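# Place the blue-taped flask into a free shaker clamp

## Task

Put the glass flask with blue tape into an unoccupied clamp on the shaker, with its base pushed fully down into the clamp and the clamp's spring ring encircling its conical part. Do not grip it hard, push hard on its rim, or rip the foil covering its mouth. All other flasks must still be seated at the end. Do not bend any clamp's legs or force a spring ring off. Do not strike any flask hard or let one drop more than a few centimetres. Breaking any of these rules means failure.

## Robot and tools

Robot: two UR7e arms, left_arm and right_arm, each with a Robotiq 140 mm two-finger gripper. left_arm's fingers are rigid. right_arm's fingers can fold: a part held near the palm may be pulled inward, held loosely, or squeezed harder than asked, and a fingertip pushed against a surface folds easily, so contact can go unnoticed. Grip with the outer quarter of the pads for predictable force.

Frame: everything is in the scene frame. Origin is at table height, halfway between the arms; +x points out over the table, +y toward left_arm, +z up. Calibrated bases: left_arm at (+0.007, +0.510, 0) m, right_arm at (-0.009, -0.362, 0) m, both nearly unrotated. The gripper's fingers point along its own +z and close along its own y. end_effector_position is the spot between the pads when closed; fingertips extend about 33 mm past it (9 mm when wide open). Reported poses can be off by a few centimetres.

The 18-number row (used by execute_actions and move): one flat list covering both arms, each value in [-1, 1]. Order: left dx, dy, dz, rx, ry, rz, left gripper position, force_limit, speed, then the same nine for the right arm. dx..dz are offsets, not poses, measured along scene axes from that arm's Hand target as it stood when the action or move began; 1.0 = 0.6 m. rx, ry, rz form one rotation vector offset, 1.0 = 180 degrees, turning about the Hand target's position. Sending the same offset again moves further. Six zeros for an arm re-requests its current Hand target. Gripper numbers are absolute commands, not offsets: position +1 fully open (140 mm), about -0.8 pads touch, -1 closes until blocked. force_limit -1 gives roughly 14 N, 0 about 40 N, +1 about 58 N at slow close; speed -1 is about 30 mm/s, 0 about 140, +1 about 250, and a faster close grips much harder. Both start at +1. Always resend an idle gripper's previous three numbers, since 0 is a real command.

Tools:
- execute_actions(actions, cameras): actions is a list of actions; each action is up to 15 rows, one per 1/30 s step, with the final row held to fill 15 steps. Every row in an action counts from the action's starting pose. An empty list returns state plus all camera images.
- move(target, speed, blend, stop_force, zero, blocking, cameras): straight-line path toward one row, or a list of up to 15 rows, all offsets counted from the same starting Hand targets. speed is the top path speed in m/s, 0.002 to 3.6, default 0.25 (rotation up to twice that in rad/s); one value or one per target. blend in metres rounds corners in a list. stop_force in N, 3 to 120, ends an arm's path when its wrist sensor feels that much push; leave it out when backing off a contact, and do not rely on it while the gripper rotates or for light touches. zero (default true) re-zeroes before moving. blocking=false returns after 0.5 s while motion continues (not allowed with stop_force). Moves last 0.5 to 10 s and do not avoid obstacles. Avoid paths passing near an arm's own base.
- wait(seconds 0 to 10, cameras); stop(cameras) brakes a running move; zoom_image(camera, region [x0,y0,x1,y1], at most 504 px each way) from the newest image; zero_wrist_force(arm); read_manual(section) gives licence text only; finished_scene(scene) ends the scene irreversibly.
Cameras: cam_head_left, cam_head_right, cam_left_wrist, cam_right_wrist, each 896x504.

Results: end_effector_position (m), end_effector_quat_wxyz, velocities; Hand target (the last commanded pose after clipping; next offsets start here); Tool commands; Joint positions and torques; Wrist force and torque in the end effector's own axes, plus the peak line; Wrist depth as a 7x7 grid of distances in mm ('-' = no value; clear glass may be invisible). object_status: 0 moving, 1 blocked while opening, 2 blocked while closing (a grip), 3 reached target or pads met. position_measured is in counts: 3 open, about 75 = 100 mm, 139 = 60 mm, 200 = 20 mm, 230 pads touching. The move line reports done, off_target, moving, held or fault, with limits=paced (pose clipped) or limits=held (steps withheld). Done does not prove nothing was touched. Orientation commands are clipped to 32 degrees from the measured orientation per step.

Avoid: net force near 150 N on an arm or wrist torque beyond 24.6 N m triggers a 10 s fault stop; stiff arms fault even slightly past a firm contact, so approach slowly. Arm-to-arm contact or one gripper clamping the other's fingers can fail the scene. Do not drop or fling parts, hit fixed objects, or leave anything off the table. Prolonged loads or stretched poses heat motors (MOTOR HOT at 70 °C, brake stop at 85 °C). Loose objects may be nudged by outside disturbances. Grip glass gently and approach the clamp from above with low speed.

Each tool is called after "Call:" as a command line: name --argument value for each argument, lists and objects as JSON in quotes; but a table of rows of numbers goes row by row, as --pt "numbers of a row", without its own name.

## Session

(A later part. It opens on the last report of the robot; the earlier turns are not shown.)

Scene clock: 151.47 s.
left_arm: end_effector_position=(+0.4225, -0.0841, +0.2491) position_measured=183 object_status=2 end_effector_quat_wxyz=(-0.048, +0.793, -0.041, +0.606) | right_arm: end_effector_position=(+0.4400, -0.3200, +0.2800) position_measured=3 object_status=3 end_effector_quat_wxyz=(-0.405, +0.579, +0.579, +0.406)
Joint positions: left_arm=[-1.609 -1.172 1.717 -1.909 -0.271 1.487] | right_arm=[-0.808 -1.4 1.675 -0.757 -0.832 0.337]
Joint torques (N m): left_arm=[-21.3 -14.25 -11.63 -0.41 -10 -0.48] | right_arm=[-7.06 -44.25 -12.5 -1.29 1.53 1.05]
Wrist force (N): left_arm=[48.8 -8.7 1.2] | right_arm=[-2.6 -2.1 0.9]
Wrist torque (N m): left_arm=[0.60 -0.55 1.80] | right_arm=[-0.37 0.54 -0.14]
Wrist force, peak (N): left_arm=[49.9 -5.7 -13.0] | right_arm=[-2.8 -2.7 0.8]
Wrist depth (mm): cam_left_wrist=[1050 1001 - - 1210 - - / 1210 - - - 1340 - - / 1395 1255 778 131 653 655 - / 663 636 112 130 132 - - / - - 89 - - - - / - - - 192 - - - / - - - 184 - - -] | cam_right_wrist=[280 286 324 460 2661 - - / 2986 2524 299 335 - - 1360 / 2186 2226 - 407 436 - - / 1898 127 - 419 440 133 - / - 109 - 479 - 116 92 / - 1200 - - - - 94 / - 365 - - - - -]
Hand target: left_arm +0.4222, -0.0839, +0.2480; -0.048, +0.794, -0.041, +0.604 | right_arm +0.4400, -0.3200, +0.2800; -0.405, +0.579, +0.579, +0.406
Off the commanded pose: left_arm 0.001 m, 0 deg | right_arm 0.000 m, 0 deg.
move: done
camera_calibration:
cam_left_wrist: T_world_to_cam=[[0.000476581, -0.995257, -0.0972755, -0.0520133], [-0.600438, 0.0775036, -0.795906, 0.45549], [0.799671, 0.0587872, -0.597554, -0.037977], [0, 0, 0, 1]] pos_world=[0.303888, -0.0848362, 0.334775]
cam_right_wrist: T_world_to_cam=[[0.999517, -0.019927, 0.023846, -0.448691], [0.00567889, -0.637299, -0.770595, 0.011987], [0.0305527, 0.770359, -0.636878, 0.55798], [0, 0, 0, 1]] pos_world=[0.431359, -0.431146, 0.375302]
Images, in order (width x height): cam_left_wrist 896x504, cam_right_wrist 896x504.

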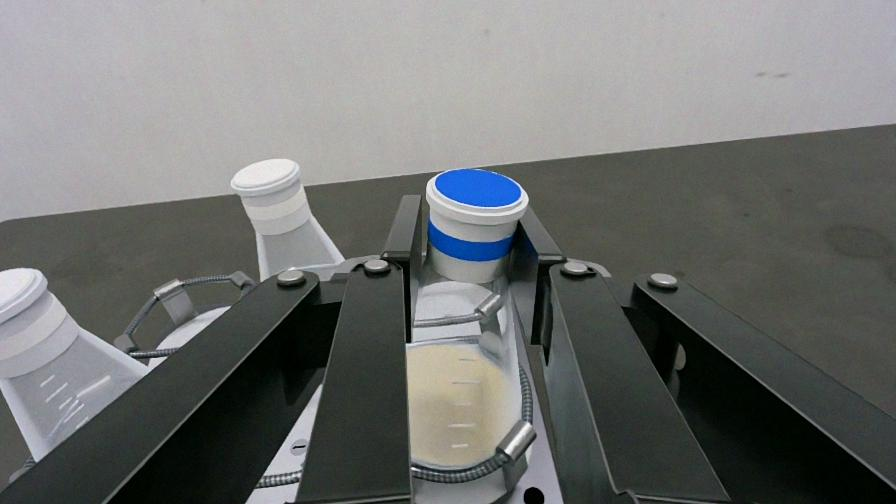

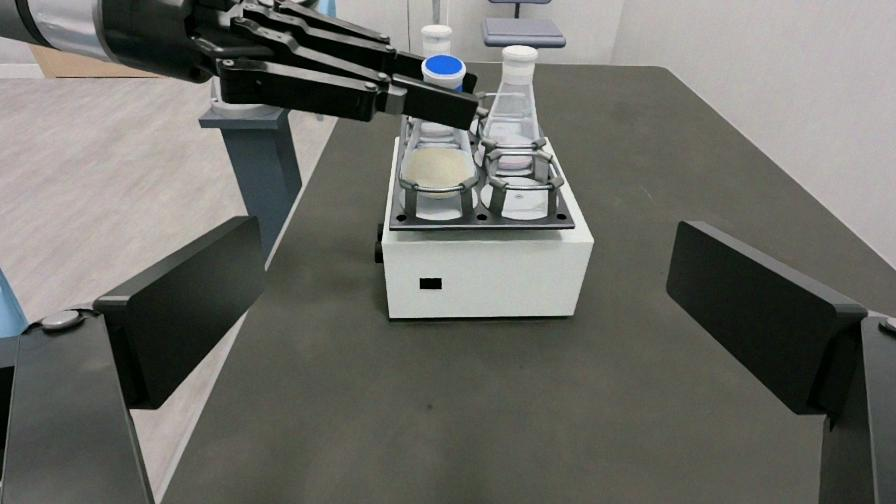

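Call:
move --target '[0.0025,0.0212,-0.0065,-0.0389,-0.0018,0,-1,-0.05,-1,0,0,0,0,0,0,1,-1,-1]' --speed 0.015 --stop_force 58 --zero false --cameras '["cam_left_wrist","cam_right_wrist"]'

Call:
zoom_image --camera "cam_right_wrist" --region '[380, 30, 580, 230]'

Call:
zoom_image --camera "cam_left_wrist" --region '[360, 160, 600, 504]'

Scene clock: 157.50 s.
left_arm: end_effector_position=(+0.4253, -0.0718, +0.2503) position_measured=183 object_status=2 end_effector_quat_wxyz=(+0.002, +0.788, -0.004, +0.616) | right_arm: end_effector_position=(+0.4400, -0.3200, +0.2800) position_measured=3 object_status=3 end_effector_quat_wxyz=(-0.405, +0.579, +0.579, +0.406)
Joint positions: left_arm=[-1.608 -1.199 1.808 -2.092 -0.245 1.484] | right_arm=[-0.808 -1.4 1.675 -0.757 -0.832 0.337]
Joint torques (N m): left_arm=[-10.04 -11.8 -0.49 3.89 -9.94 1.69] | right_arm=[-6.21 -45.93 -13.7 -1.16 1.36 0.78]
Wrist force (N): left_arm=[48.4 19.1 -6.3] | right_arm=[-2.5 -2.3 0.4]
Wrist torque (N m): left_arm=[0.12 -0.93 -0.47] | right_arm=[-0.41 0.51 -0.14]
Wrist force, peak (N): left_arm=[48.9 16.7 -33.6] | right_arm=[-2.7 -2.6 0.6]
Wrist depth (mm): cam_left_wrist=[1078 1078 - 1192 1180 - 1151 / 1204 - 1296 1235 - 1168 - / 714 - 212 131 732 - 717 / - - 99 128 133 - - / - - 89 215 - - - / - - - - - - - / - - - 162 - - -] | cam_right_wrist=[300 300 315 353 - 1991 1391 / 2847 2661 310 364 - - 1521 / 2058 2129 - 407 434 - 1230 / 1855 127 584 422 439 142 597 / - 109 490 - - 116 92 / - 1224 - - - - 94 / - 370 - - - - -]
Hand target: left_arm +0.4237, -0.0712, +0.2441; +0.001, +0.794, -0.004, +0.608 | right_arm +0.4400, -0.3200, +0.2800; -0.405, +0.579, +0.579, +0.406
Off the commanded pose: left_arm 0.006 m, 1 deg | right_arm 0.000 m, 0 deg.
move: off_target (left_arm)
camera_calibration:
cam_left_wrist: T_world_to_cam=[[-0.00126037, -0.99968, 0.025261, -0.0697828], [-0.582365, -0.0198016, -0.812686, 0.446683], [0.812926, -0.0157354, -0.582154, -0.0550562], [0, 0, 0, 1]] pos_world=[0.304801, -0.0617818, 0.332725]
cam_right_wrist: T_world_to_cam=[[0.999517, -0.019927, 0.023846, -0.448691], [0.00567889, -0.637299, -0.770595, 0.011987], [0.0305527, 0.770359, -0.636878, 0.55798], [0, 0, 0, 1]] pos_world=[0.431359, -0.431146, 0.375302]
Images, in order (width x height): cam_left_wrist 896x504, cam_right_wrist 896x504.

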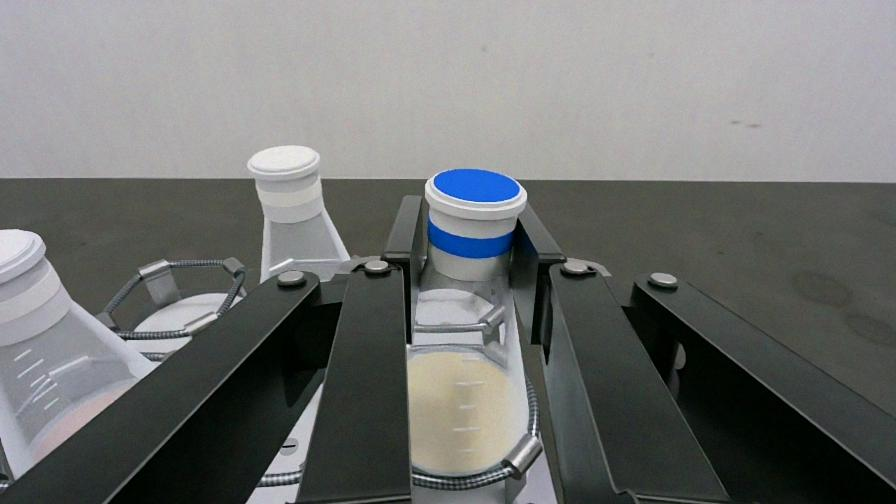

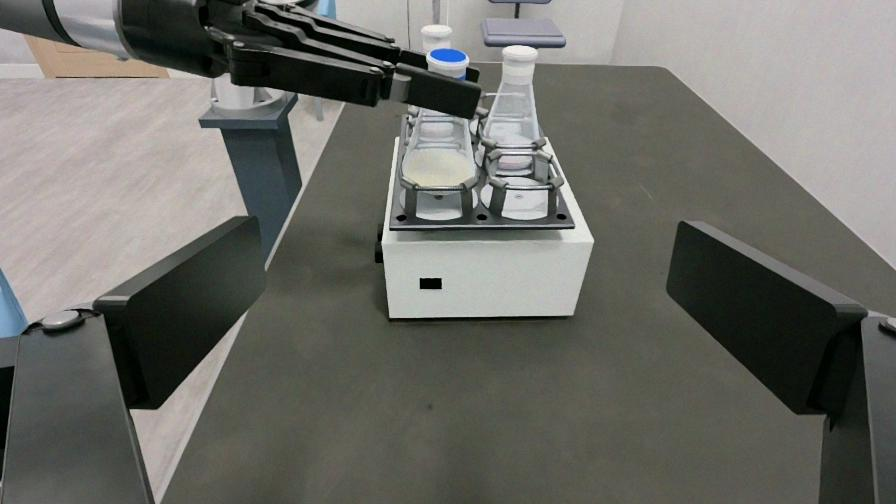

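Scaled by 2.520 from the camera's 896x504 image, which has a finer 1280x720 frame.

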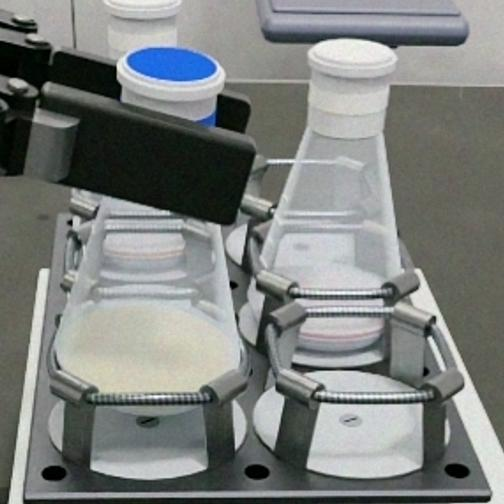

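Scaled by 1.465 from the camera's 896x504 image, which has a finer 1280x720 frame.

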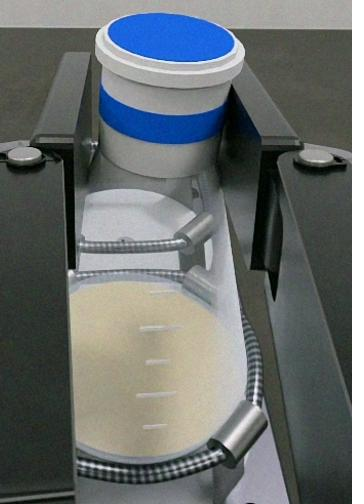

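Call:
move --pt "-0.0103 0 0.04 0 -0.025 0 -1 -0.05 -1 0 0 0 0 0 0 1 -1 -1" --pt "-0.0103 -0.0275 0.034 0.0778 -0.028 0 -1 -0.05 -1 0 0 0 0 0 0 1 -1 -1" --speed 0.05 --cameras '["cam_left_wrist","cam_right_wrist"]'

Call:
zoom_image --camera "cam_right_wrist" --region '[380, 30, 580, 230]'

Call:
zoom_image --camera "cam_left_wrist" --region '[360, 160, 600, 504]'

Scene clock: 167.47 s.
left_arm: end_effector_position=(+0.4176, -0.0877, +0.2645) position_measured=186 object_status=2 end_effector_quat_wxyz=(-0.096, +0.761, -0.078, +0.637) | right_arm: end_effector_position=(+0.4400, -0.3200, +0.2800) position_measured=3 object_status=3 end_effector_quat_wxyz=(-0.405, +0.579, +0.579, +0.406)
Joint positions: left_arm=[-1.626 -1.151 1.642 -1.554 -0.196 1.307] | right_arm=[-0.808 -1.4 1.675 -0.757 -0.832 0.337]
Joint torques (N m): left_arm=[9.81 -47.52 -14.8 -4.46 0.68 -0.39] | right_arm=[-6.19 -44.59 -14.02 -1.55 1.19 0.99]
Wrist force (N): left_arm=[-3.3 2.3 3.4] | right_arm=[-2.5 -2.1 1.1]
Wrist torque (N m): left_arm=[0.37 0.38 -0.14] | right_arm=[-0.37 0.52 -0.14]
Wrist force, peak (N): left_arm=[47.8 18.4 -6.5] | right_arm=[-3.0 -2.3 0.7]
Wrist depth (mm): cam_left_wrist=[- 1098 1103 - 1073 - - / - - - - - - 1198 / - 1395 - 142 1464 - 552 / 1482 - 220 131 574 - 469 / 824 - 89 217 - - - / - - - - - - - / - - - - - - -] | cam_right_wrist=[270 284 319 412 3887 - - / 2782 2551 295 425 - - - / 2093 2186 - 396 471 - - / 1774 127 - 422 426 133 - / - 108 - 473 - 116 92 / - 1150 - - - 415 94 / - 354 - - - - -]
Hand target: left_arm +0.4176, -0.0877, +0.2645; -0.096, +0.761, -0.078, +0.637 | right_arm +0.4400, -0.3200, +0.2800; -0.405, +0.579, +0.579, +0.406
Off the commanded pose: left_arm 0.000 m, 0 deg | right_arm 0.000 m, 0 deg.
move: done
camera_calibration:
cam_left_wrist: T_world_to_cam=[[0.00969267, -0.975987, -0.217612, -0.0243672], [-0.526664, 0.180009, -0.830796, 0.452519], [0.850018, 0.122661, -0.512273, -0.0625511], [0, 0, 0, 1]] pos_world=[0.291732, -0.097567, 0.338605]
cam_right_wrist: T_world_to_cam=[[0.999517, -0.019927, 0.023846, -0.448691], [0.00567889, -0.637299, -0.770595, 0.011987], [0.0305527, 0.770359, -0.636878, 0.55798], [0, 0, 0, 1]] pos_world=[0.431359, -0.431146, 0.375302]
Images, in order (width x height): cam_left_wrist 896x504, cam_right_wrist 896x504.

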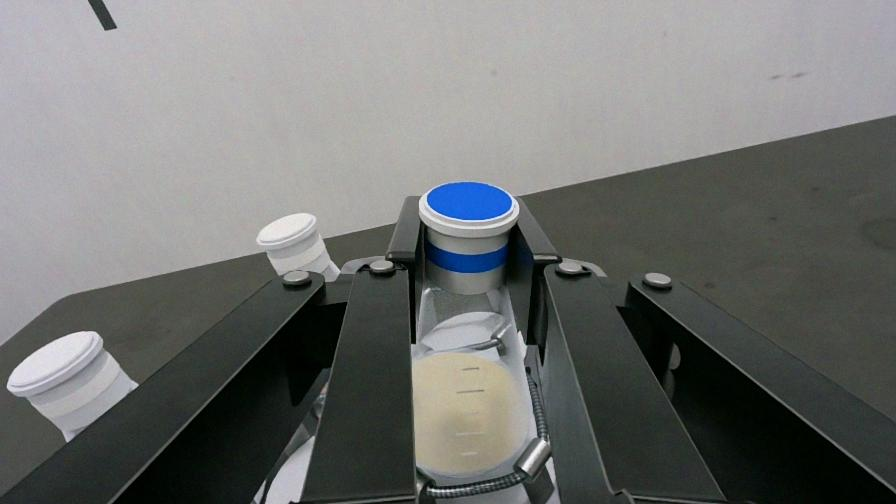

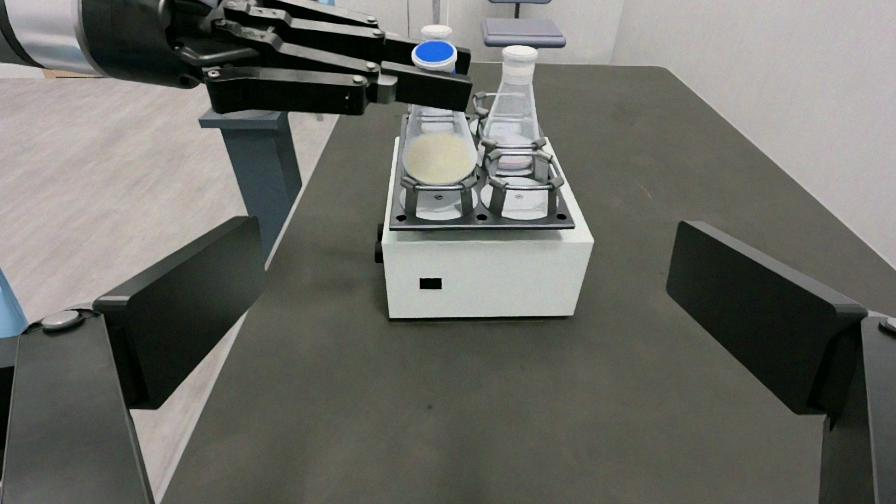

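Scaled by 2.520 from the camera's 896x504 image, which has a finer 1280x720 frame.

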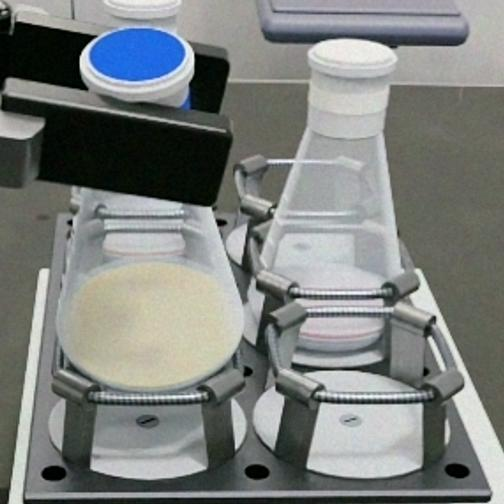

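Scaled by 1.465 from the camera's 896x504 image, which has a finer 1280x720 frame.

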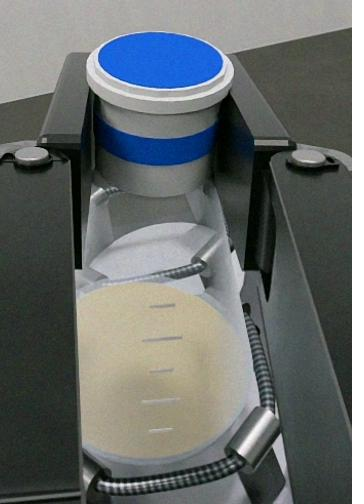

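Call:
move --target '[0.0037,0,0,0,0.008,0,-1,-0.05,-1,0,0,0,0,0,0,1,-1,-1]' --speed 0.04

Call:
move --target '[0,0,-0.027,0,0,0,-1,-0.05,-1,0,0,0,0,0,0,1,-1,-1]' --speed 0.02 --stop_force 14

Call:
move --target '[0,-0.005,-0.017,0,0,0,-1,-0.05,-1,0,0,0,0,0,0,1,-1,-1]' --speed 0.015 --stop_force 30 --zero false --cameras '["cam_left_wrist","cam_right_wrist"]'

Call:
zoom_image --camera "cam_right_wrist" --region '[380, 30, 580, 230]'

Call:
zoom_image --camera "cam_left_wrist" --region '[360, 160, 600, 504]'

Scene clock: 171.37 s.
left_arm: end_effector_position=(+0.4198, -0.0876, +0.2645) position_measured=186 object_status=2 end_effector_quat_wxyz=(-0.095, +0.769, -0.079, +0.627) end_effector_velocity=(-0.001, +0.000, -0.001) end_effector_angular_velocity=(+0.004, -0.002, -0.001) | right_arm: end_effector_position=(+0.4400, -0.3200, +0.2800) position_measured=3 object_status=3 end_effector_quat_wxyz=(-0.405, +0.579, +0.579, +0.406)
Joint positions: left_arm=[-1.62 -1.158 1.651 -1.638 -0.215 1.389] | right_arm=[-0.808 -1.4 1.675 -0.757 -0.832 0.337]
Joint velocities: left_arm=[-0.001 0 0.002 0.005 0.001 -0.003] | right_arm=[within noise]
Joint torques (N m): left_arm=[2.19 -41.95 -19.12 -1.7 3.48 -1.88] | right_arm=[-6.53 -44 -12.86 -1.25 1.14 1.13]
Wrist force (N): left_arm=[-3.4 1.8 3.6] | right_arm=[-2.7 -2.4 0.9]
Wrist torque (N m): left_arm=[0.29 0.41 -0.20] | right_arm=[-0.43 0.57 -0.14]
Wrist force, peak (N): left_arm=[-3.5 2.2 3.6] | right_arm=[-2.9 -2.4 0.8]
Wrist depth (mm): cam_left_wrist=[1140 - 1124 - 1146 - - / 1242 1296 - - - - 1210 / 1340 1429 - 1318 - - - / 1731 1395 104 132 - - - / - - 89 236 - - 389 / - - - - - - 340 / - - - - - - -] | cam_right_wrist=[270 278 312 413 3222 2167 - / 2751 897 291 423 - - 1309 / 2111 2148 - 401 439 - 1309 / 1800 127 - 420 429 132 - / - 109 - 466 480 116 92 / - 1212 - - - - 94 / - - - - 361 379 -]
Hand target: left_arm +0.4198, -0.0877, +0.2645; -0.095, +0.769, -0.079, +0.627 | right_arm +0.4400, -0.3200, +0.2800; -0.405, +0.579, +0.579, +0.406
Off the commanded pose: left_arm 0.000 m, 0 deg | right_arm 0.000 m, 0 deg.
move: done

Scene clock: 172.50 s.
left_arm: end_effector_position=(+0.4198, -0.0877, +0.2576) position_measured=186 object_status=2 end_effector_quat_wxyz=(-0.095, +0.769, -0.079, +0.627) | right_arm: end_effector_position=(+0.4400, -0.3200, +0.2800) position_measured=3 object_status=3 end_effector_quat_wxyz=(-0.405, +0.579, +0.579, +0.406)
Joint positions: left_arm=[-1.62 -1.15 1.659 -1.654 -0.215 1.389] | right_arm=[-0.808 -1.4 1.675 -0.757 -0.832 0.337]
Joint torques (N m): left_arm=[2.53 -35.84 -21.87 -2.63 -1.6 -0.74] | right_arm=[-5.44 -43.99 -13.84 -1.45 1.34 0.87]
Wrist force (N): left_arm=[6.0 1.4 -1.4] | right_arm=[-2.4 -2.0 0.7]
Wrist torque (N m): left_arm=[0.43 0.19 0.00] | right_arm=[-0.35 0.51 -0.14]
Wrist force, peak (N): left_arm=[17.7 1.0 -7.1] | right_arm=[-2.8 -2.2 0.9]
Wrist depth (mm): cam_left_wrist=[- - - - 1146 - 1135 / - 1325 - 1255 - - 1248 / - - 1186 1296 - - 561 / - - 213 132 528 506 - / 694 - 89 - - - 376 / - - - - - - - / - - - - - - -] | cam_right_wrist=[270 283 327 454 2661 - - / 2751 296 293 326 - - - / 2167 2206 - 407 440 742 - / 1869 127 - 422 447 132 - / - 109 - - - 116 92 / - 1144 - - - - 94 / - - 373 - - - -]
Hand target: left_arm +0.4199, -0.0877, +0.2576; -0.095, +0.769, -0.079, +0.627 (not the last commanded pose) | right_arm +0.4400, -0.3200, +0.2800; -0.405, +0.579, +0.579, +0.406
Off the commanded pose: left_arm 0.009 m, 0 deg | right_arm 0.000 m, 0 deg.
move: contact (left_arm)

Scene clock: 173.43 s.
left_arm: end_effector_position=(+0.4198, -0.0885, +0.2555) position_measured=186 object_status=2 end_effector_quat_wxyz=(-0.095, +0.769, -0.079, +0.628) | right_arm: end_effector_position=(+0.4400, -0.3200, +0.2800) position_measured=3 object_status=3 end_effector_quat_wxyz=(-0.405, +0.579, +0.579, +0.406)
Joint positions: left_arm=[-1.62 -1.146 1.659 -1.659 -0.215 1.389] | right_arm=[-0.808 -1.4 1.675 -0.757 -0.832 0.337]
Joint torques (N m): left_arm=[7.26 -24.27 -16.86 -0.25 -6.24 -1.85] | right_arm=[-6.8 -44.94 -12.52 -1.23 1.01 0.92]
Wrist force (N): left_arm=[23.5 0.8 -8.5] | right_arm=[-2.6 -2.0 0.9]
Wrist torque (N m): left_arm=[0.60 -0.04 0.39] | right_arm=[-0.34 0.55 -0.14]
Wrist force, peak (N): left_arm=[34.2 -0.2 -13.8] | right_arm=[-2.8 -2.5 0.8]
Wrist depth (mm): cam_left_wrist=[- - 1242 - - 1157 - / 1275 1310 - 1333 1223 1255 - / - - 1325 140 - - - / 1296 1420 212 132 - 515 - / 763 - 89 - - - - / - - - - - - - / - - - 178 - - -] | cam_right_wrist=[269 282 327 2721 3826 - 1415 / 2661 2449 296 336 - - - / 2226 2246 - 405 424 - 1368 / 1787 127 - 419 435 133 - / - 109 - 459 455 116 92 / - 1302 - 421 - 407 94 / - - 355 368 - - -]
Hand target: left_arm +0.4198, -0.0885, +0.2555; -0.095, +0.769, -0.079, +0.628 (not the last commanded pose) | right_arm +0.4400, -0.3200, +0.2800; -0.405, +0.579, +0.579, +0.406
Off the commanded pose: left_arm 0.008 m, 0 deg | right_arm 0.000 m, 0 deg.
move: contact (left_arm)
camera_calibration:
cam_left_wrist: T_world_to_cam=[[0.00416886, -0.976142, -0.217091, -0.0249298], [-0.546985, 0.179511, -0.817669, 0.451486], [0.837132, 0.122154, -0.533187, -0.0582472], [0, 0, 0, 1]] pos_world=[0.295821, -0.0982667, 0.332698]
cam_right_wrist: T_world_to_cam=[[0.999517, -0.019927, 0.023846, -0.448691], [0.00567889, -0.637299, -0.770595, 0.011987], [0.0305527, 0.770359, -0.636878, 0.55798], [0, 0, 0, 1]] pos_world=[0.431359, -0.431146, 0.375302]
Images, in order (width x height): cam_left_wrist 896x504, cam_right_wrist 896x504.

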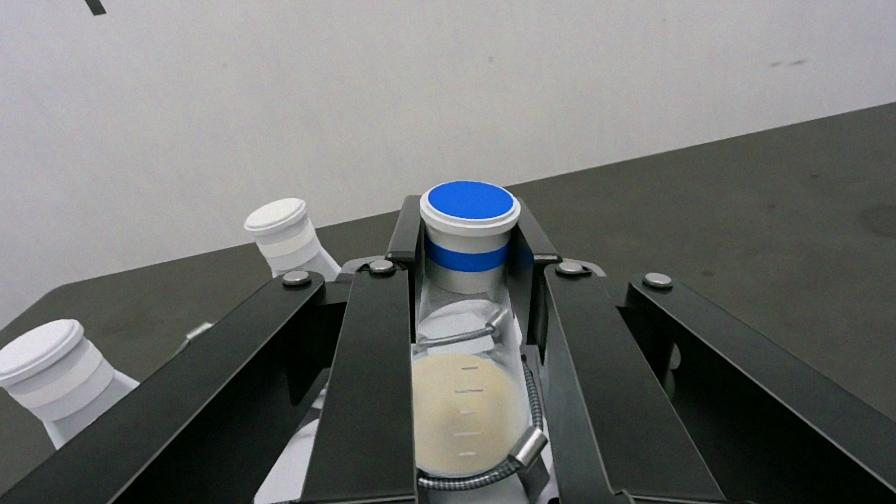

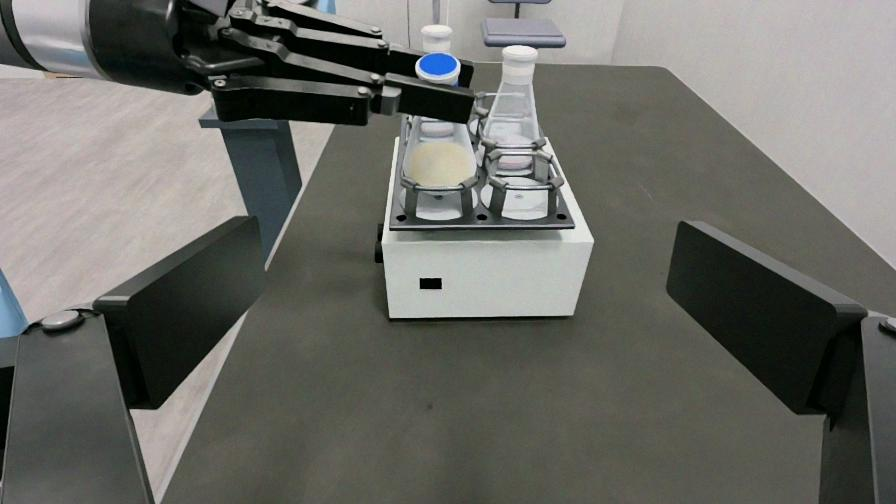

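Scaled by 2.520 from the camera's 896x504 image, which has a finer 1280x720 frame.

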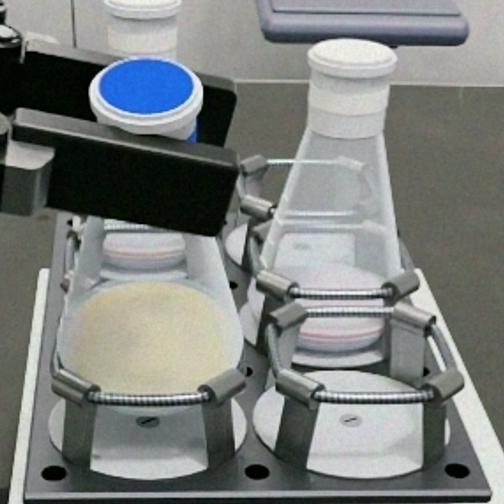

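Scaled by 1.465 from the camera's 896x504 image, which has a finer 1280x720 frame.

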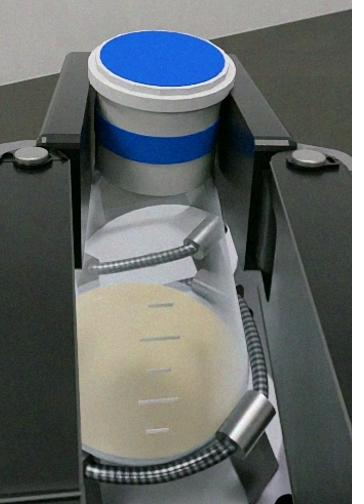

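Call:
move --target '[0.0008,0.0077,-0.009,-0.0389,-0.0018,0,-1,-0.05,-1,0,0,0,0,0,0,1,-1,-1]' --speed 0.015 --stop_force 50 --zero false --cameras '["cam_left_wrist","cam_right_wrist"]'

Call:
zoom_image --camera "cam_right_wrist" --region '[380, 30, 580, 230]'

Call:
zoom_image --camera "cam_left_wrist" --region '[360, 160, 600, 504]'

Scene clock: 179.97 s.
left_arm: end_effector_position=(+0.4203, -0.0839, +0.2501) position_measured=186 object_status=2 end_effector_quat_wxyz=(-0.048, +0.771, -0.040, +0.633) | right_arm: end_effector_position=(+0.4400, -0.3200, +0.2800) position_measured=3 object_status=3 end_effector_quat_wxyz=(-0.405, +0.579, +0.579, +0.406)
Joint positions: left_arm=[-1.621 -1.16 1.725 -1.811 -0.205 1.367] | right_arm=[-0.808 -1.4 1.675 -0.757 -0.832 0.337]
Joint torques (N m): left_arm=[-14.74 -28.78 -19 -2.02 -5.27 -0.16] | right_arm=[-5.06 -45.33 -13.33 -1.44 0.97 1.07]
Wrist force (N): left_arm=[30.4 -14.2 2.9] | right_arm=[-2.7 -2.2 1.2]
Wrist torque (N m): left_arm=[0.59 0.18 1.35] | right_arm=[-0.39 0.56 -0.14]
Wrist force, peak (N): left_arm=[50.8 -8.9 -17.3] | right_arm=[-2.9 -2.3 0.9]
Wrist depth (mm): cam_left_wrist=[1103 - 1114 1168 1248 1146 - / - - 1223 - - 1438 1333 / 1303 - 1248 138 1340 - 602 / - - 105 133 126 - 572 / - - 89 - - - 382 / - - - 190 - - - / - - - 176 - - -] | cam_right_wrist=[279 292 342 2377 2524 2401 1383 / 2577 894 298 336 - 1712 - / 2111 2206 - 419 436 - - / 1855 127 - 421 431 133 - / - 109 - - 465 116 92 / - 1224 - - - - 94 / - 358 - 378 356 - -]
Hand target: left_arm +0.4203, -0.0839, +0.2501; -0.048, +0.771, -0.040, +0.633 | right_arm +0.4400, -0.3200, +0.2800; -0.405, +0.579, +0.579, +0.406
Off the commanded pose: left_arm 0.000 m, 0 deg | right_arm 0.000 m, 0 deg.
move: done
camera_calibration:
cam_left_wrist: T_world_to_cam=[[0.00507729, -0.995319, -0.0965064, -0.0537582], [-0.542448, 0.0783333, -0.83643, 0.440751], [0.840074, 0.0565965, -0.539511, -0.0672159], [0, 0, 0, 1]] pos_world=[0.295823, -0.0842278, 0.327205]
cam_right_wrist: T_world_to_cam=[[0.999517, -0.019927, 0.023846, -0.448691], [0.00567889, -0.637299, -0.770595, 0.011987], [0.0305527, 0.770359, -0.636878, 0.55798], [0, 0, 0, 1]] pos_world=[0.431359, -0.431146, 0.375302]
Images, in order (width x height): cam_left_wrist 896x504, cam_right_wrist 896x504.

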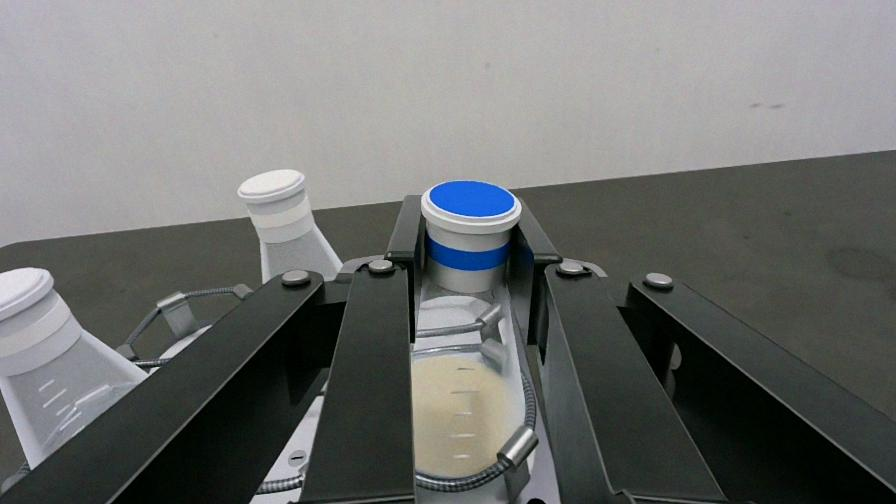

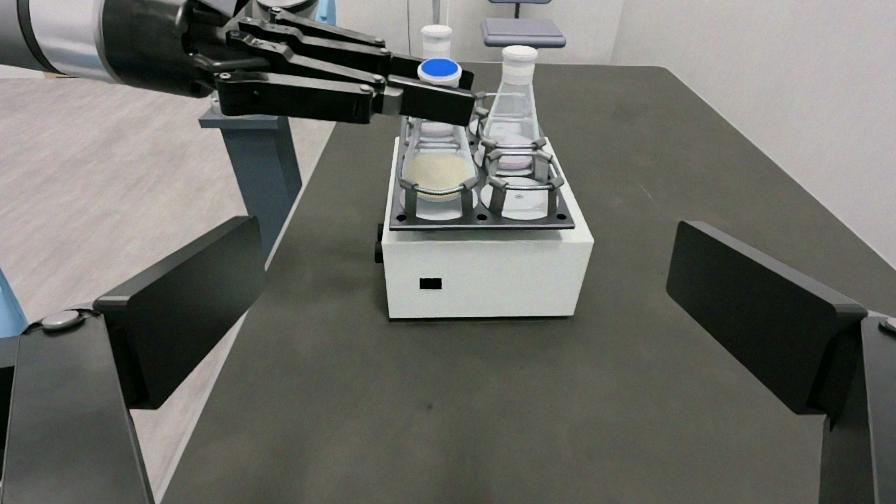

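Scaled by 2.520 from the camera's 896x504 image, which has a finer 1280x720 frame.

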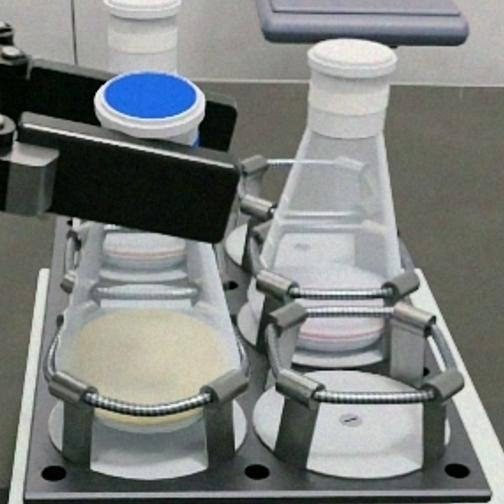

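Scaled by 1.465 from the camera's 896x504 image, which has a finer 1280x720 frame.

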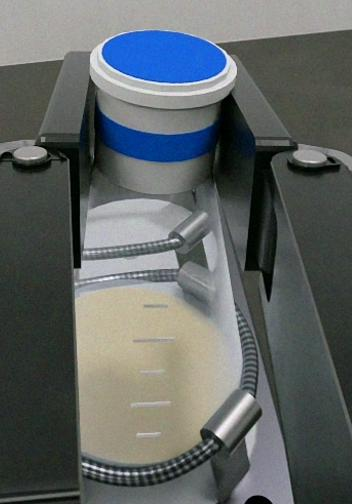

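Call:
move --target '[0.0005,0.0212,-0.0092,-0.0389,-0.0018,0,-1,-0.05,-1,0,0,0,0,0,0,1,-1,-1]' --speed 0.015 --stop_force 54 --zero false --cameras '["cam_left_wrist","cam_right_wrist"]'

Call:
zoom_image --camera "cam_right_wrist" --region '[380, 30, 580, 230]'

Call:
zoom_image --camera "cam_left_wrist" --region '[360, 160, 600, 504]'

Scene clock: 186.43 s.
left_arm: end_effector_position=(+0.4206, -0.0712, +0.2446) position_measured=186 object_status=2 end_effector_quat_wxyz=(-0.001, +0.771, -0.001, +0.637) | right_arm: end_effector_position=(+0.4400, -0.3200, +0.2800) position_measured=3 object_status=3 end_effector_quat_wxyz=(-0.405, +0.579, +0.579, +0.406)
Joint positions: left_arm=[-1.623 -1.183 1.811 -1.973 -0.195 1.344] | right_arm=[-0.808 -1.4 1.675 -0.757 -0.832 0.337]
Joint torques (N m): left_arm=[-12.54 -33.02 -24.68 -1.45 1.01 1.42] | right_arm=[-5.07 -42.9 -15.02 -1.29 0.96 0.94]
Wrist force (N): left_arm=[-0.7 1.8 1.3] | right_arm=[-2.6 -2.1 0.7]
Wrist torque (N m): left_arm=[0.59 0.70 -0.05] | right_arm=[-0.37 0.53 -0.14]
Wrist force, peak (N): left_arm=[41.6 -9.9 -3.7] | right_arm=[-2.9 -2.3 1.1]
Wrist depth (mm): cam_left_wrist=[- 1103 1129 1146 1229 - - / 1581 - - 1268 1186 - 1242 / 737 1296 204 140 1571 - 1289 / 619 589 593 132 - - - / 216 - 89 - - - - / - - - - - - - / - - - - - - -] | cam_right_wrist=[295 301 358 476 2814 1991 - / 2915 931 311 350 921 - - / 2167 2186 - 412 443 - - / 1749 127 - 416 434 133 - / - 109 496 474 486 116 92 / - 412 430 416 - - 94 / - - 384 - - - -]
Hand target: left_arm +0.4206, -0.0712, +0.2446; -0.001, +0.771, -0.001, +0.637 | right_arm +0.4400, -0.3200, +0.2800; -0.405, +0.579, +0.579, +0.406
Off the commanded pose: left_arm 0.000 m, 0 deg | right_arm 0.000 m, 0 deg.
move: done
camera_calibration:
cam_left_wrist: T_world_to_cam=[[0.00518734, -0.999658, 0.0256239, -0.0719348], [-0.537521, -0.024395, -0.842898, 0.427524], [0.843235, -0.00940099, -0.537463, -0.0777385], [0, 0, 0, 1]] pos_world=[0.295728, -0.0622116, 0.32042]
cam_right_wrist: T_world_to_cam=[[0.999517, -0.019927, 0.023846, -0.448691], [0.00567889, -0.637299, -0.770595, 0.011987], [0.0305527, 0.770359, -0.636878, 0.55798], [0, 0, 0, 1]] pos_world=[0.431359, -0.431146, 0.375302]
Images, in order (width x height): cam_left_wrist 896x504, cam_right_wrist 896x504.

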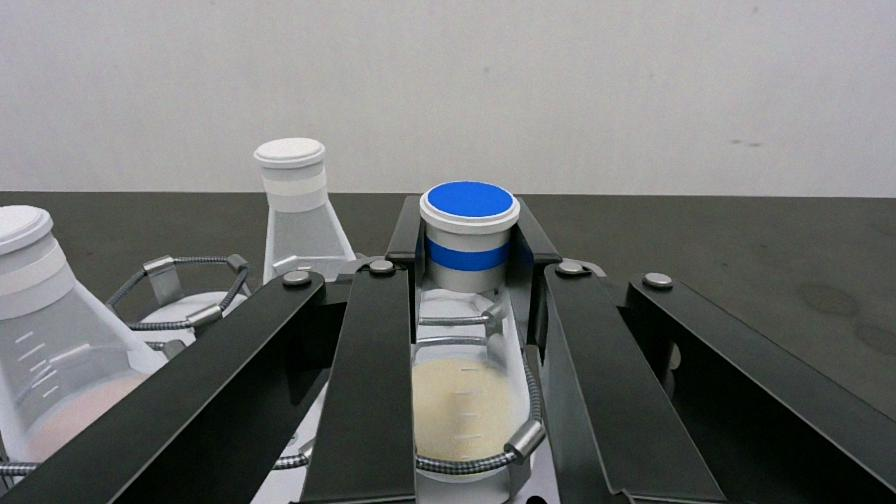

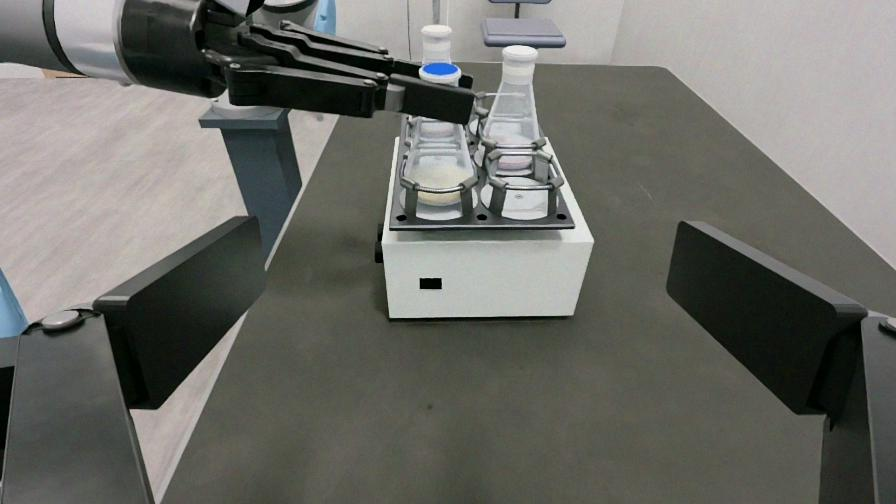

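Scaled by 2.520 from the camera's 896x504 image, which has a finer 1280x720 frame.

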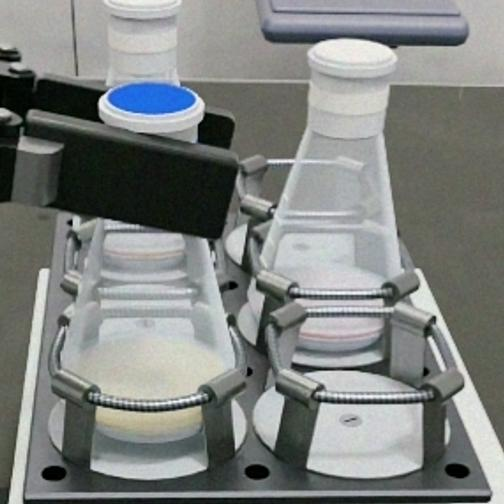

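Scaled by 1.465 from the camera's 896x504 image, which has a finer 1280x720 frame.

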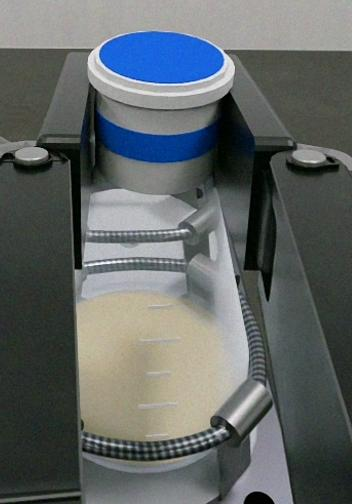

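Call:
move --target '[0.001,0,-0.017,0,0.004,0,-1,-0.05,-1,0,0,0,0,0,0,1,-1,-1]' --speed 0.012 --stop_force 12 --cameras '["cam_left_wrist","cam_right_wrist"]'

Call:
zoom_image --camera "cam_right_wrist" --region '[380, 30, 580, 230]'

Call:
zoom_image --camera "cam_left_wrist" --region '[360, 160, 600, 504]'

Scene clock: 189.03 s.
left_arm: end_effector_position=(+0.4211, -0.0712, +0.2373) position_measured=186 object_status=2 end_effector_quat_wxyz=(-0.001, +0.774, -0.001, +0.633) | right_arm: end_effector_position=(+0.4400, -0.3200, +0.2800) position_measured=3 object_status=3 end_effector_quat_wxyz=(-0.405, +0.579, +0.579, +0.406)
Joint positions: left_arm=[-1.621 -1.174 1.817 -2.007 -0.203 1.362] | right_arm=[-0.808 -1.4 1.675 -0.757 -0.832 0.337]
Joint torques (N m): left_arm=[-12.59 -31.55 -20.48 -0.75 -0.62 -1.81] | right_arm=[-3.23 -43.9 -12.35 -1.33 0.74 1.03]
Wrist force (N): left_arm=[11.1 -0.3 -3.6] | right_arm=[-2.6 -2.2 0.5]
Wrist torque (N m): left_arm=[0.60 0.48 -0.04] | right_arm=[-0.40 0.54 -0.14]
Wrist force, peak (N): left_arm=[20.9 -2.3 -6.4] | right_arm=[-2.9 -2.4 0.9]
Wrist depth (mm): cam_left_wrist=[- 1157 1192 - 1157 1103 - / - 1180 - 1229 1248 - 1255 / 1303 1355 203 140 1387 1446 - / 567 539 - 132 127 - - / 221 - 89 239 - - 469 / - - - - - - - / - - - 169 - - -] | cam_right_wrist=[295 306 373 - 2499 2377 1689 / 2524 332 319 350 953 1841 - / 2246 2186 751 409 436 - 1256 / 1814 127 - 421 425 133 594 / - 109 - 468 - 116 92 / - 1118 - - - - 94 / - - - 348 371 - -]
Hand target: left_arm +0.4210, -0.0712, +0.2373; -0.001, +0.774, -0.001, +0.633 (not the last commanded pose) | right_arm +0.4400, -0.3200, +0.2800; -0.405, +0.579, +0.579, +0.406
Off the commanded pose: left_arm 0.003 m, 0 deg | right_arm 0.000 m, 0 deg.
move: contact (left_arm)
camera_calibration:
cam_left_wrist: T_world_to_cam=[[0.00557948, -0.999651, 0.0258295, -0.0719644], [-0.545145, -0.0246948, -0.837978, 0.423667], [0.838323, -0.00940537, -0.545093, -0.0782027], [0, 0, 0, 1]] pos_world=[0.29692, -0.0622124, 0.314254]
cam_right_wrist: T_world_to_cam=[[0.999517, -0.019927, 0.023846, -0.448691], [0.00567889, -0.637299, -0.770595, 0.011987], [0.0305527, 0.770359, -0.636878, 0.55798], [0, 0, 0, 1]] pos_world=[0.431359, -0.431146, 0.375302]
Images, in order (width x height): cam_left_wrist 896x504, cam_right_wrist 896x504.

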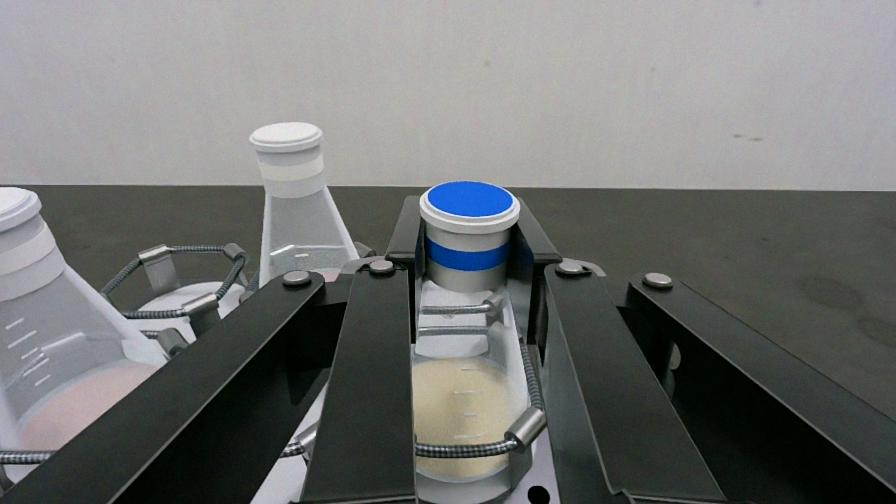

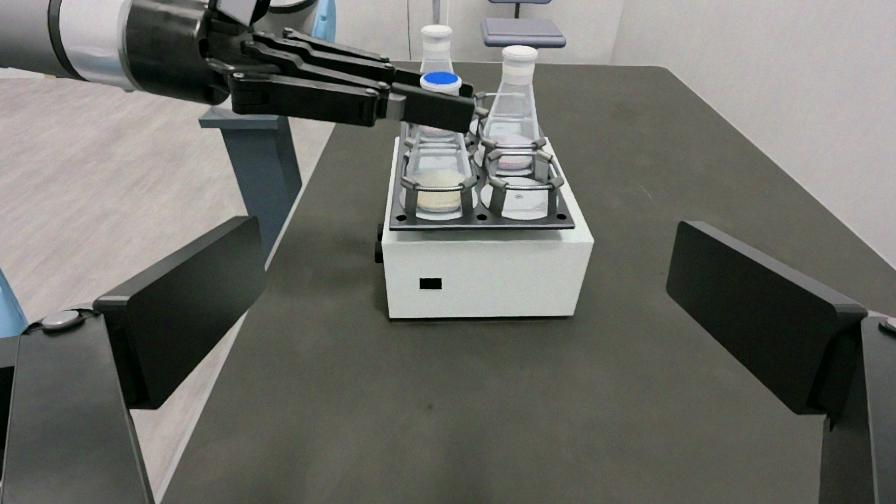

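Scaled by 2.520 from the camera's 896x504 image, which has a finer 1280x720 frame.

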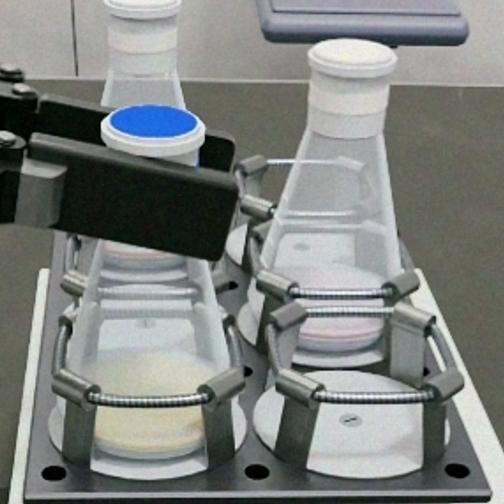

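Scaled by 1.465 from the camera's 896x504 image, which has a finer 1280x720 frame.

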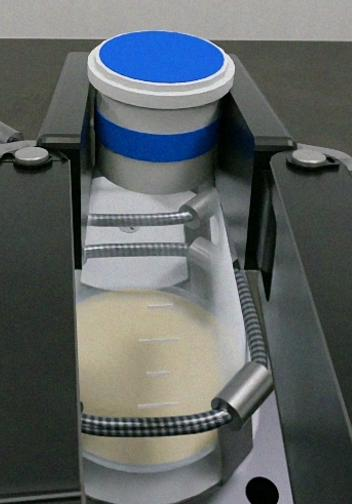

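Call:
move --target '[0,0,-0.006,0,0,0,-1,-0.05,-1,0,0,0,0,0,0,1,-1,-1]' --speed 0.005 --stop_force 26 --zero false --cameras '["cam_left_wrist","cam_right_wrist"]'

Call:
zoom_image --camera "cam_right_wrist" --region '[390, 120, 540, 230]'

Call:
zoom_image --camera "cam_left_wrist" --region '[0, 160, 600, 504]'

Scene clock: 193.93 s.
left_arm: end_effector_position=(+0.4210, -0.0713, +0.2369) position_measured=186 object_status=2 end_effector_quat_wxyz=(-0.001, +0.774, -0.001, +0.633) | right_arm: end_effector_position=(+0.4400, -0.3200, +0.2800) position_measured=3 object_status=3 end_effector_quat_wxyz=(-0.405, +0.579, +0.579, +0.406)
Joint positions: left_arm=[-1.621 -1.173 1.818 -2.009 -0.203 1.362] | right_arm=[-0.808 -1.4 1.675 -0.757 -0.832 0.337]
Joint torques (N m): left_arm=[-14.61 -27.57 -16.7 -0.03 -6.57 -1.55] | right_arm=[-4.7 -43.45 -14.17 -1.21 0.81 1.08]
Wrist force (N): left_arm=[25.0 -3.3 -7.7] | right_arm=[-2.6 -2.2 0.9]
Wrist torque (N m): left_arm=[0.72 0.25 0.07] | right_arm=[-0.39 0.54 -0.15]
Wrist force, peak (N): left_arm=[28.9 -4.0 -9.2] | right_arm=[-2.9 -2.3 0.9]
Wrist depth (mm): cam_left_wrist=[1083 - - - 1180 1223 - / - - - 1282 1282 - - / - - 197 140 700 - 768 / - 259 104 132 133 - - / - 250 89 233 - - - / - - - - - - - / - - - - - - -] | cam_right_wrist=[296 305 374 2267 3498 - - / 2605 884 315 364 - 1787 1841 / 2186 2148 - 426 440 - 1256 / 1841 127 - 419 433 133 597 / - 109 - 471 482 123 92 / - 1331 424 - - 421 95 / - 364 366 376 355 377 -]
Hand target: left_arm +0.4210, -0.0713, +0.2369; -0.001, +0.774, -0.001, +0.633 (not the last commanded pose) | right_arm +0.4400, -0.3200, +0.2800; -0.405, +0.579, +0.579, +0.406
Off the commanded pose: left_arm 0.003 m, 0 deg | right_arm 0.000 m, 0 deg.
move: contact (left_arm)
camera_calibration:
cam_left_wrist: T_world_to_cam=[[0.00547965, -0.999641, 0.0262446, -0.0720534], [-0.544964, -0.0249904, -0.838087, 0.423238], [0.838442, -0.00970992, -0.544905, -0.078451], [0, 0, 0, 1]] pos_world=[0.296821, -0.0622123, 0.313853]
cam_right_wrist: T_world_to_cam=[[0.999517, -0.019927, 0.023846, -0.448691], [0.00567889, -0.637299, -0.770595, 0.011987], [0.0305527, 0.770359, -0.636878, 0.55798], [0, 0, 0, 1]] pos_world=[0.431359, -0.431146, 0.375302]
Images, in order (width x height): cam_left_wrist 896x504, cam_right_wrist 896x504.

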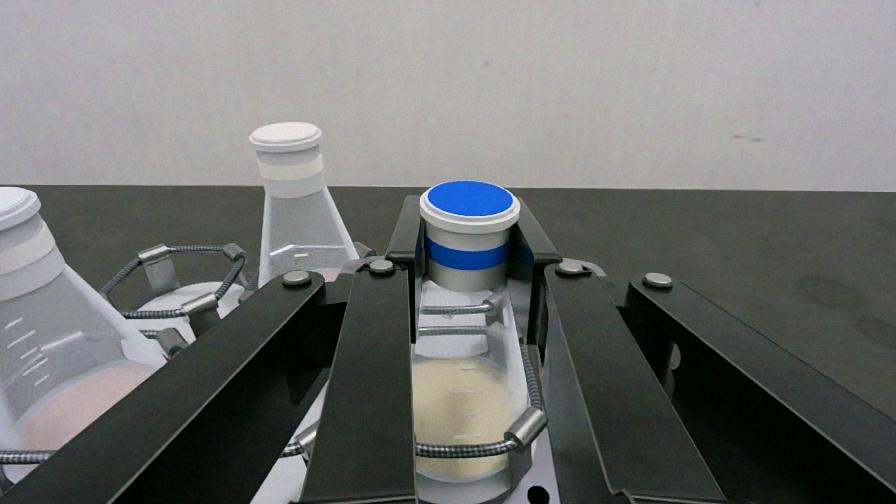

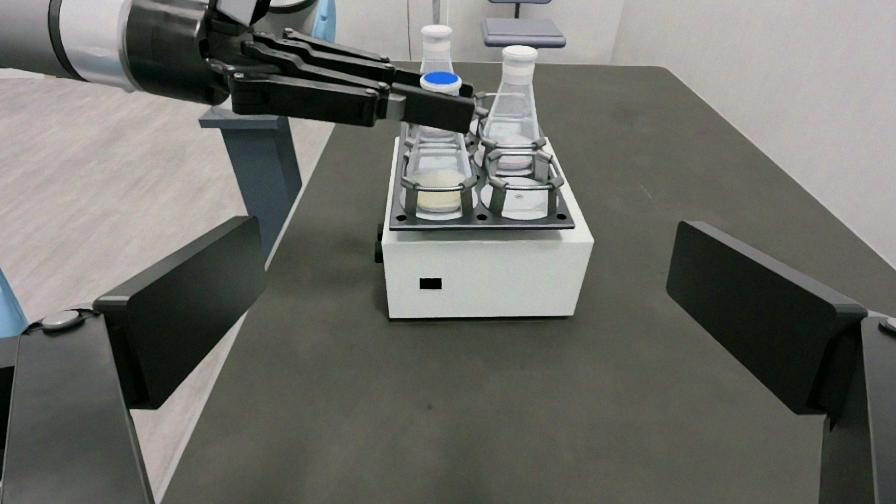

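Scaled by 3.360 from the camera's 896x504 image, which has a finer 1280x720 frame.

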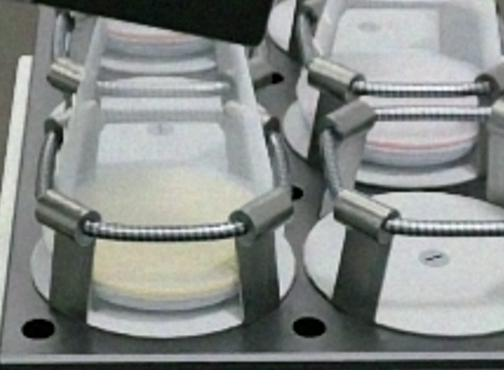

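Region (0, 160, 600, 504) is 600x344 pixels. A region can be at most 504 by 504 pixels.


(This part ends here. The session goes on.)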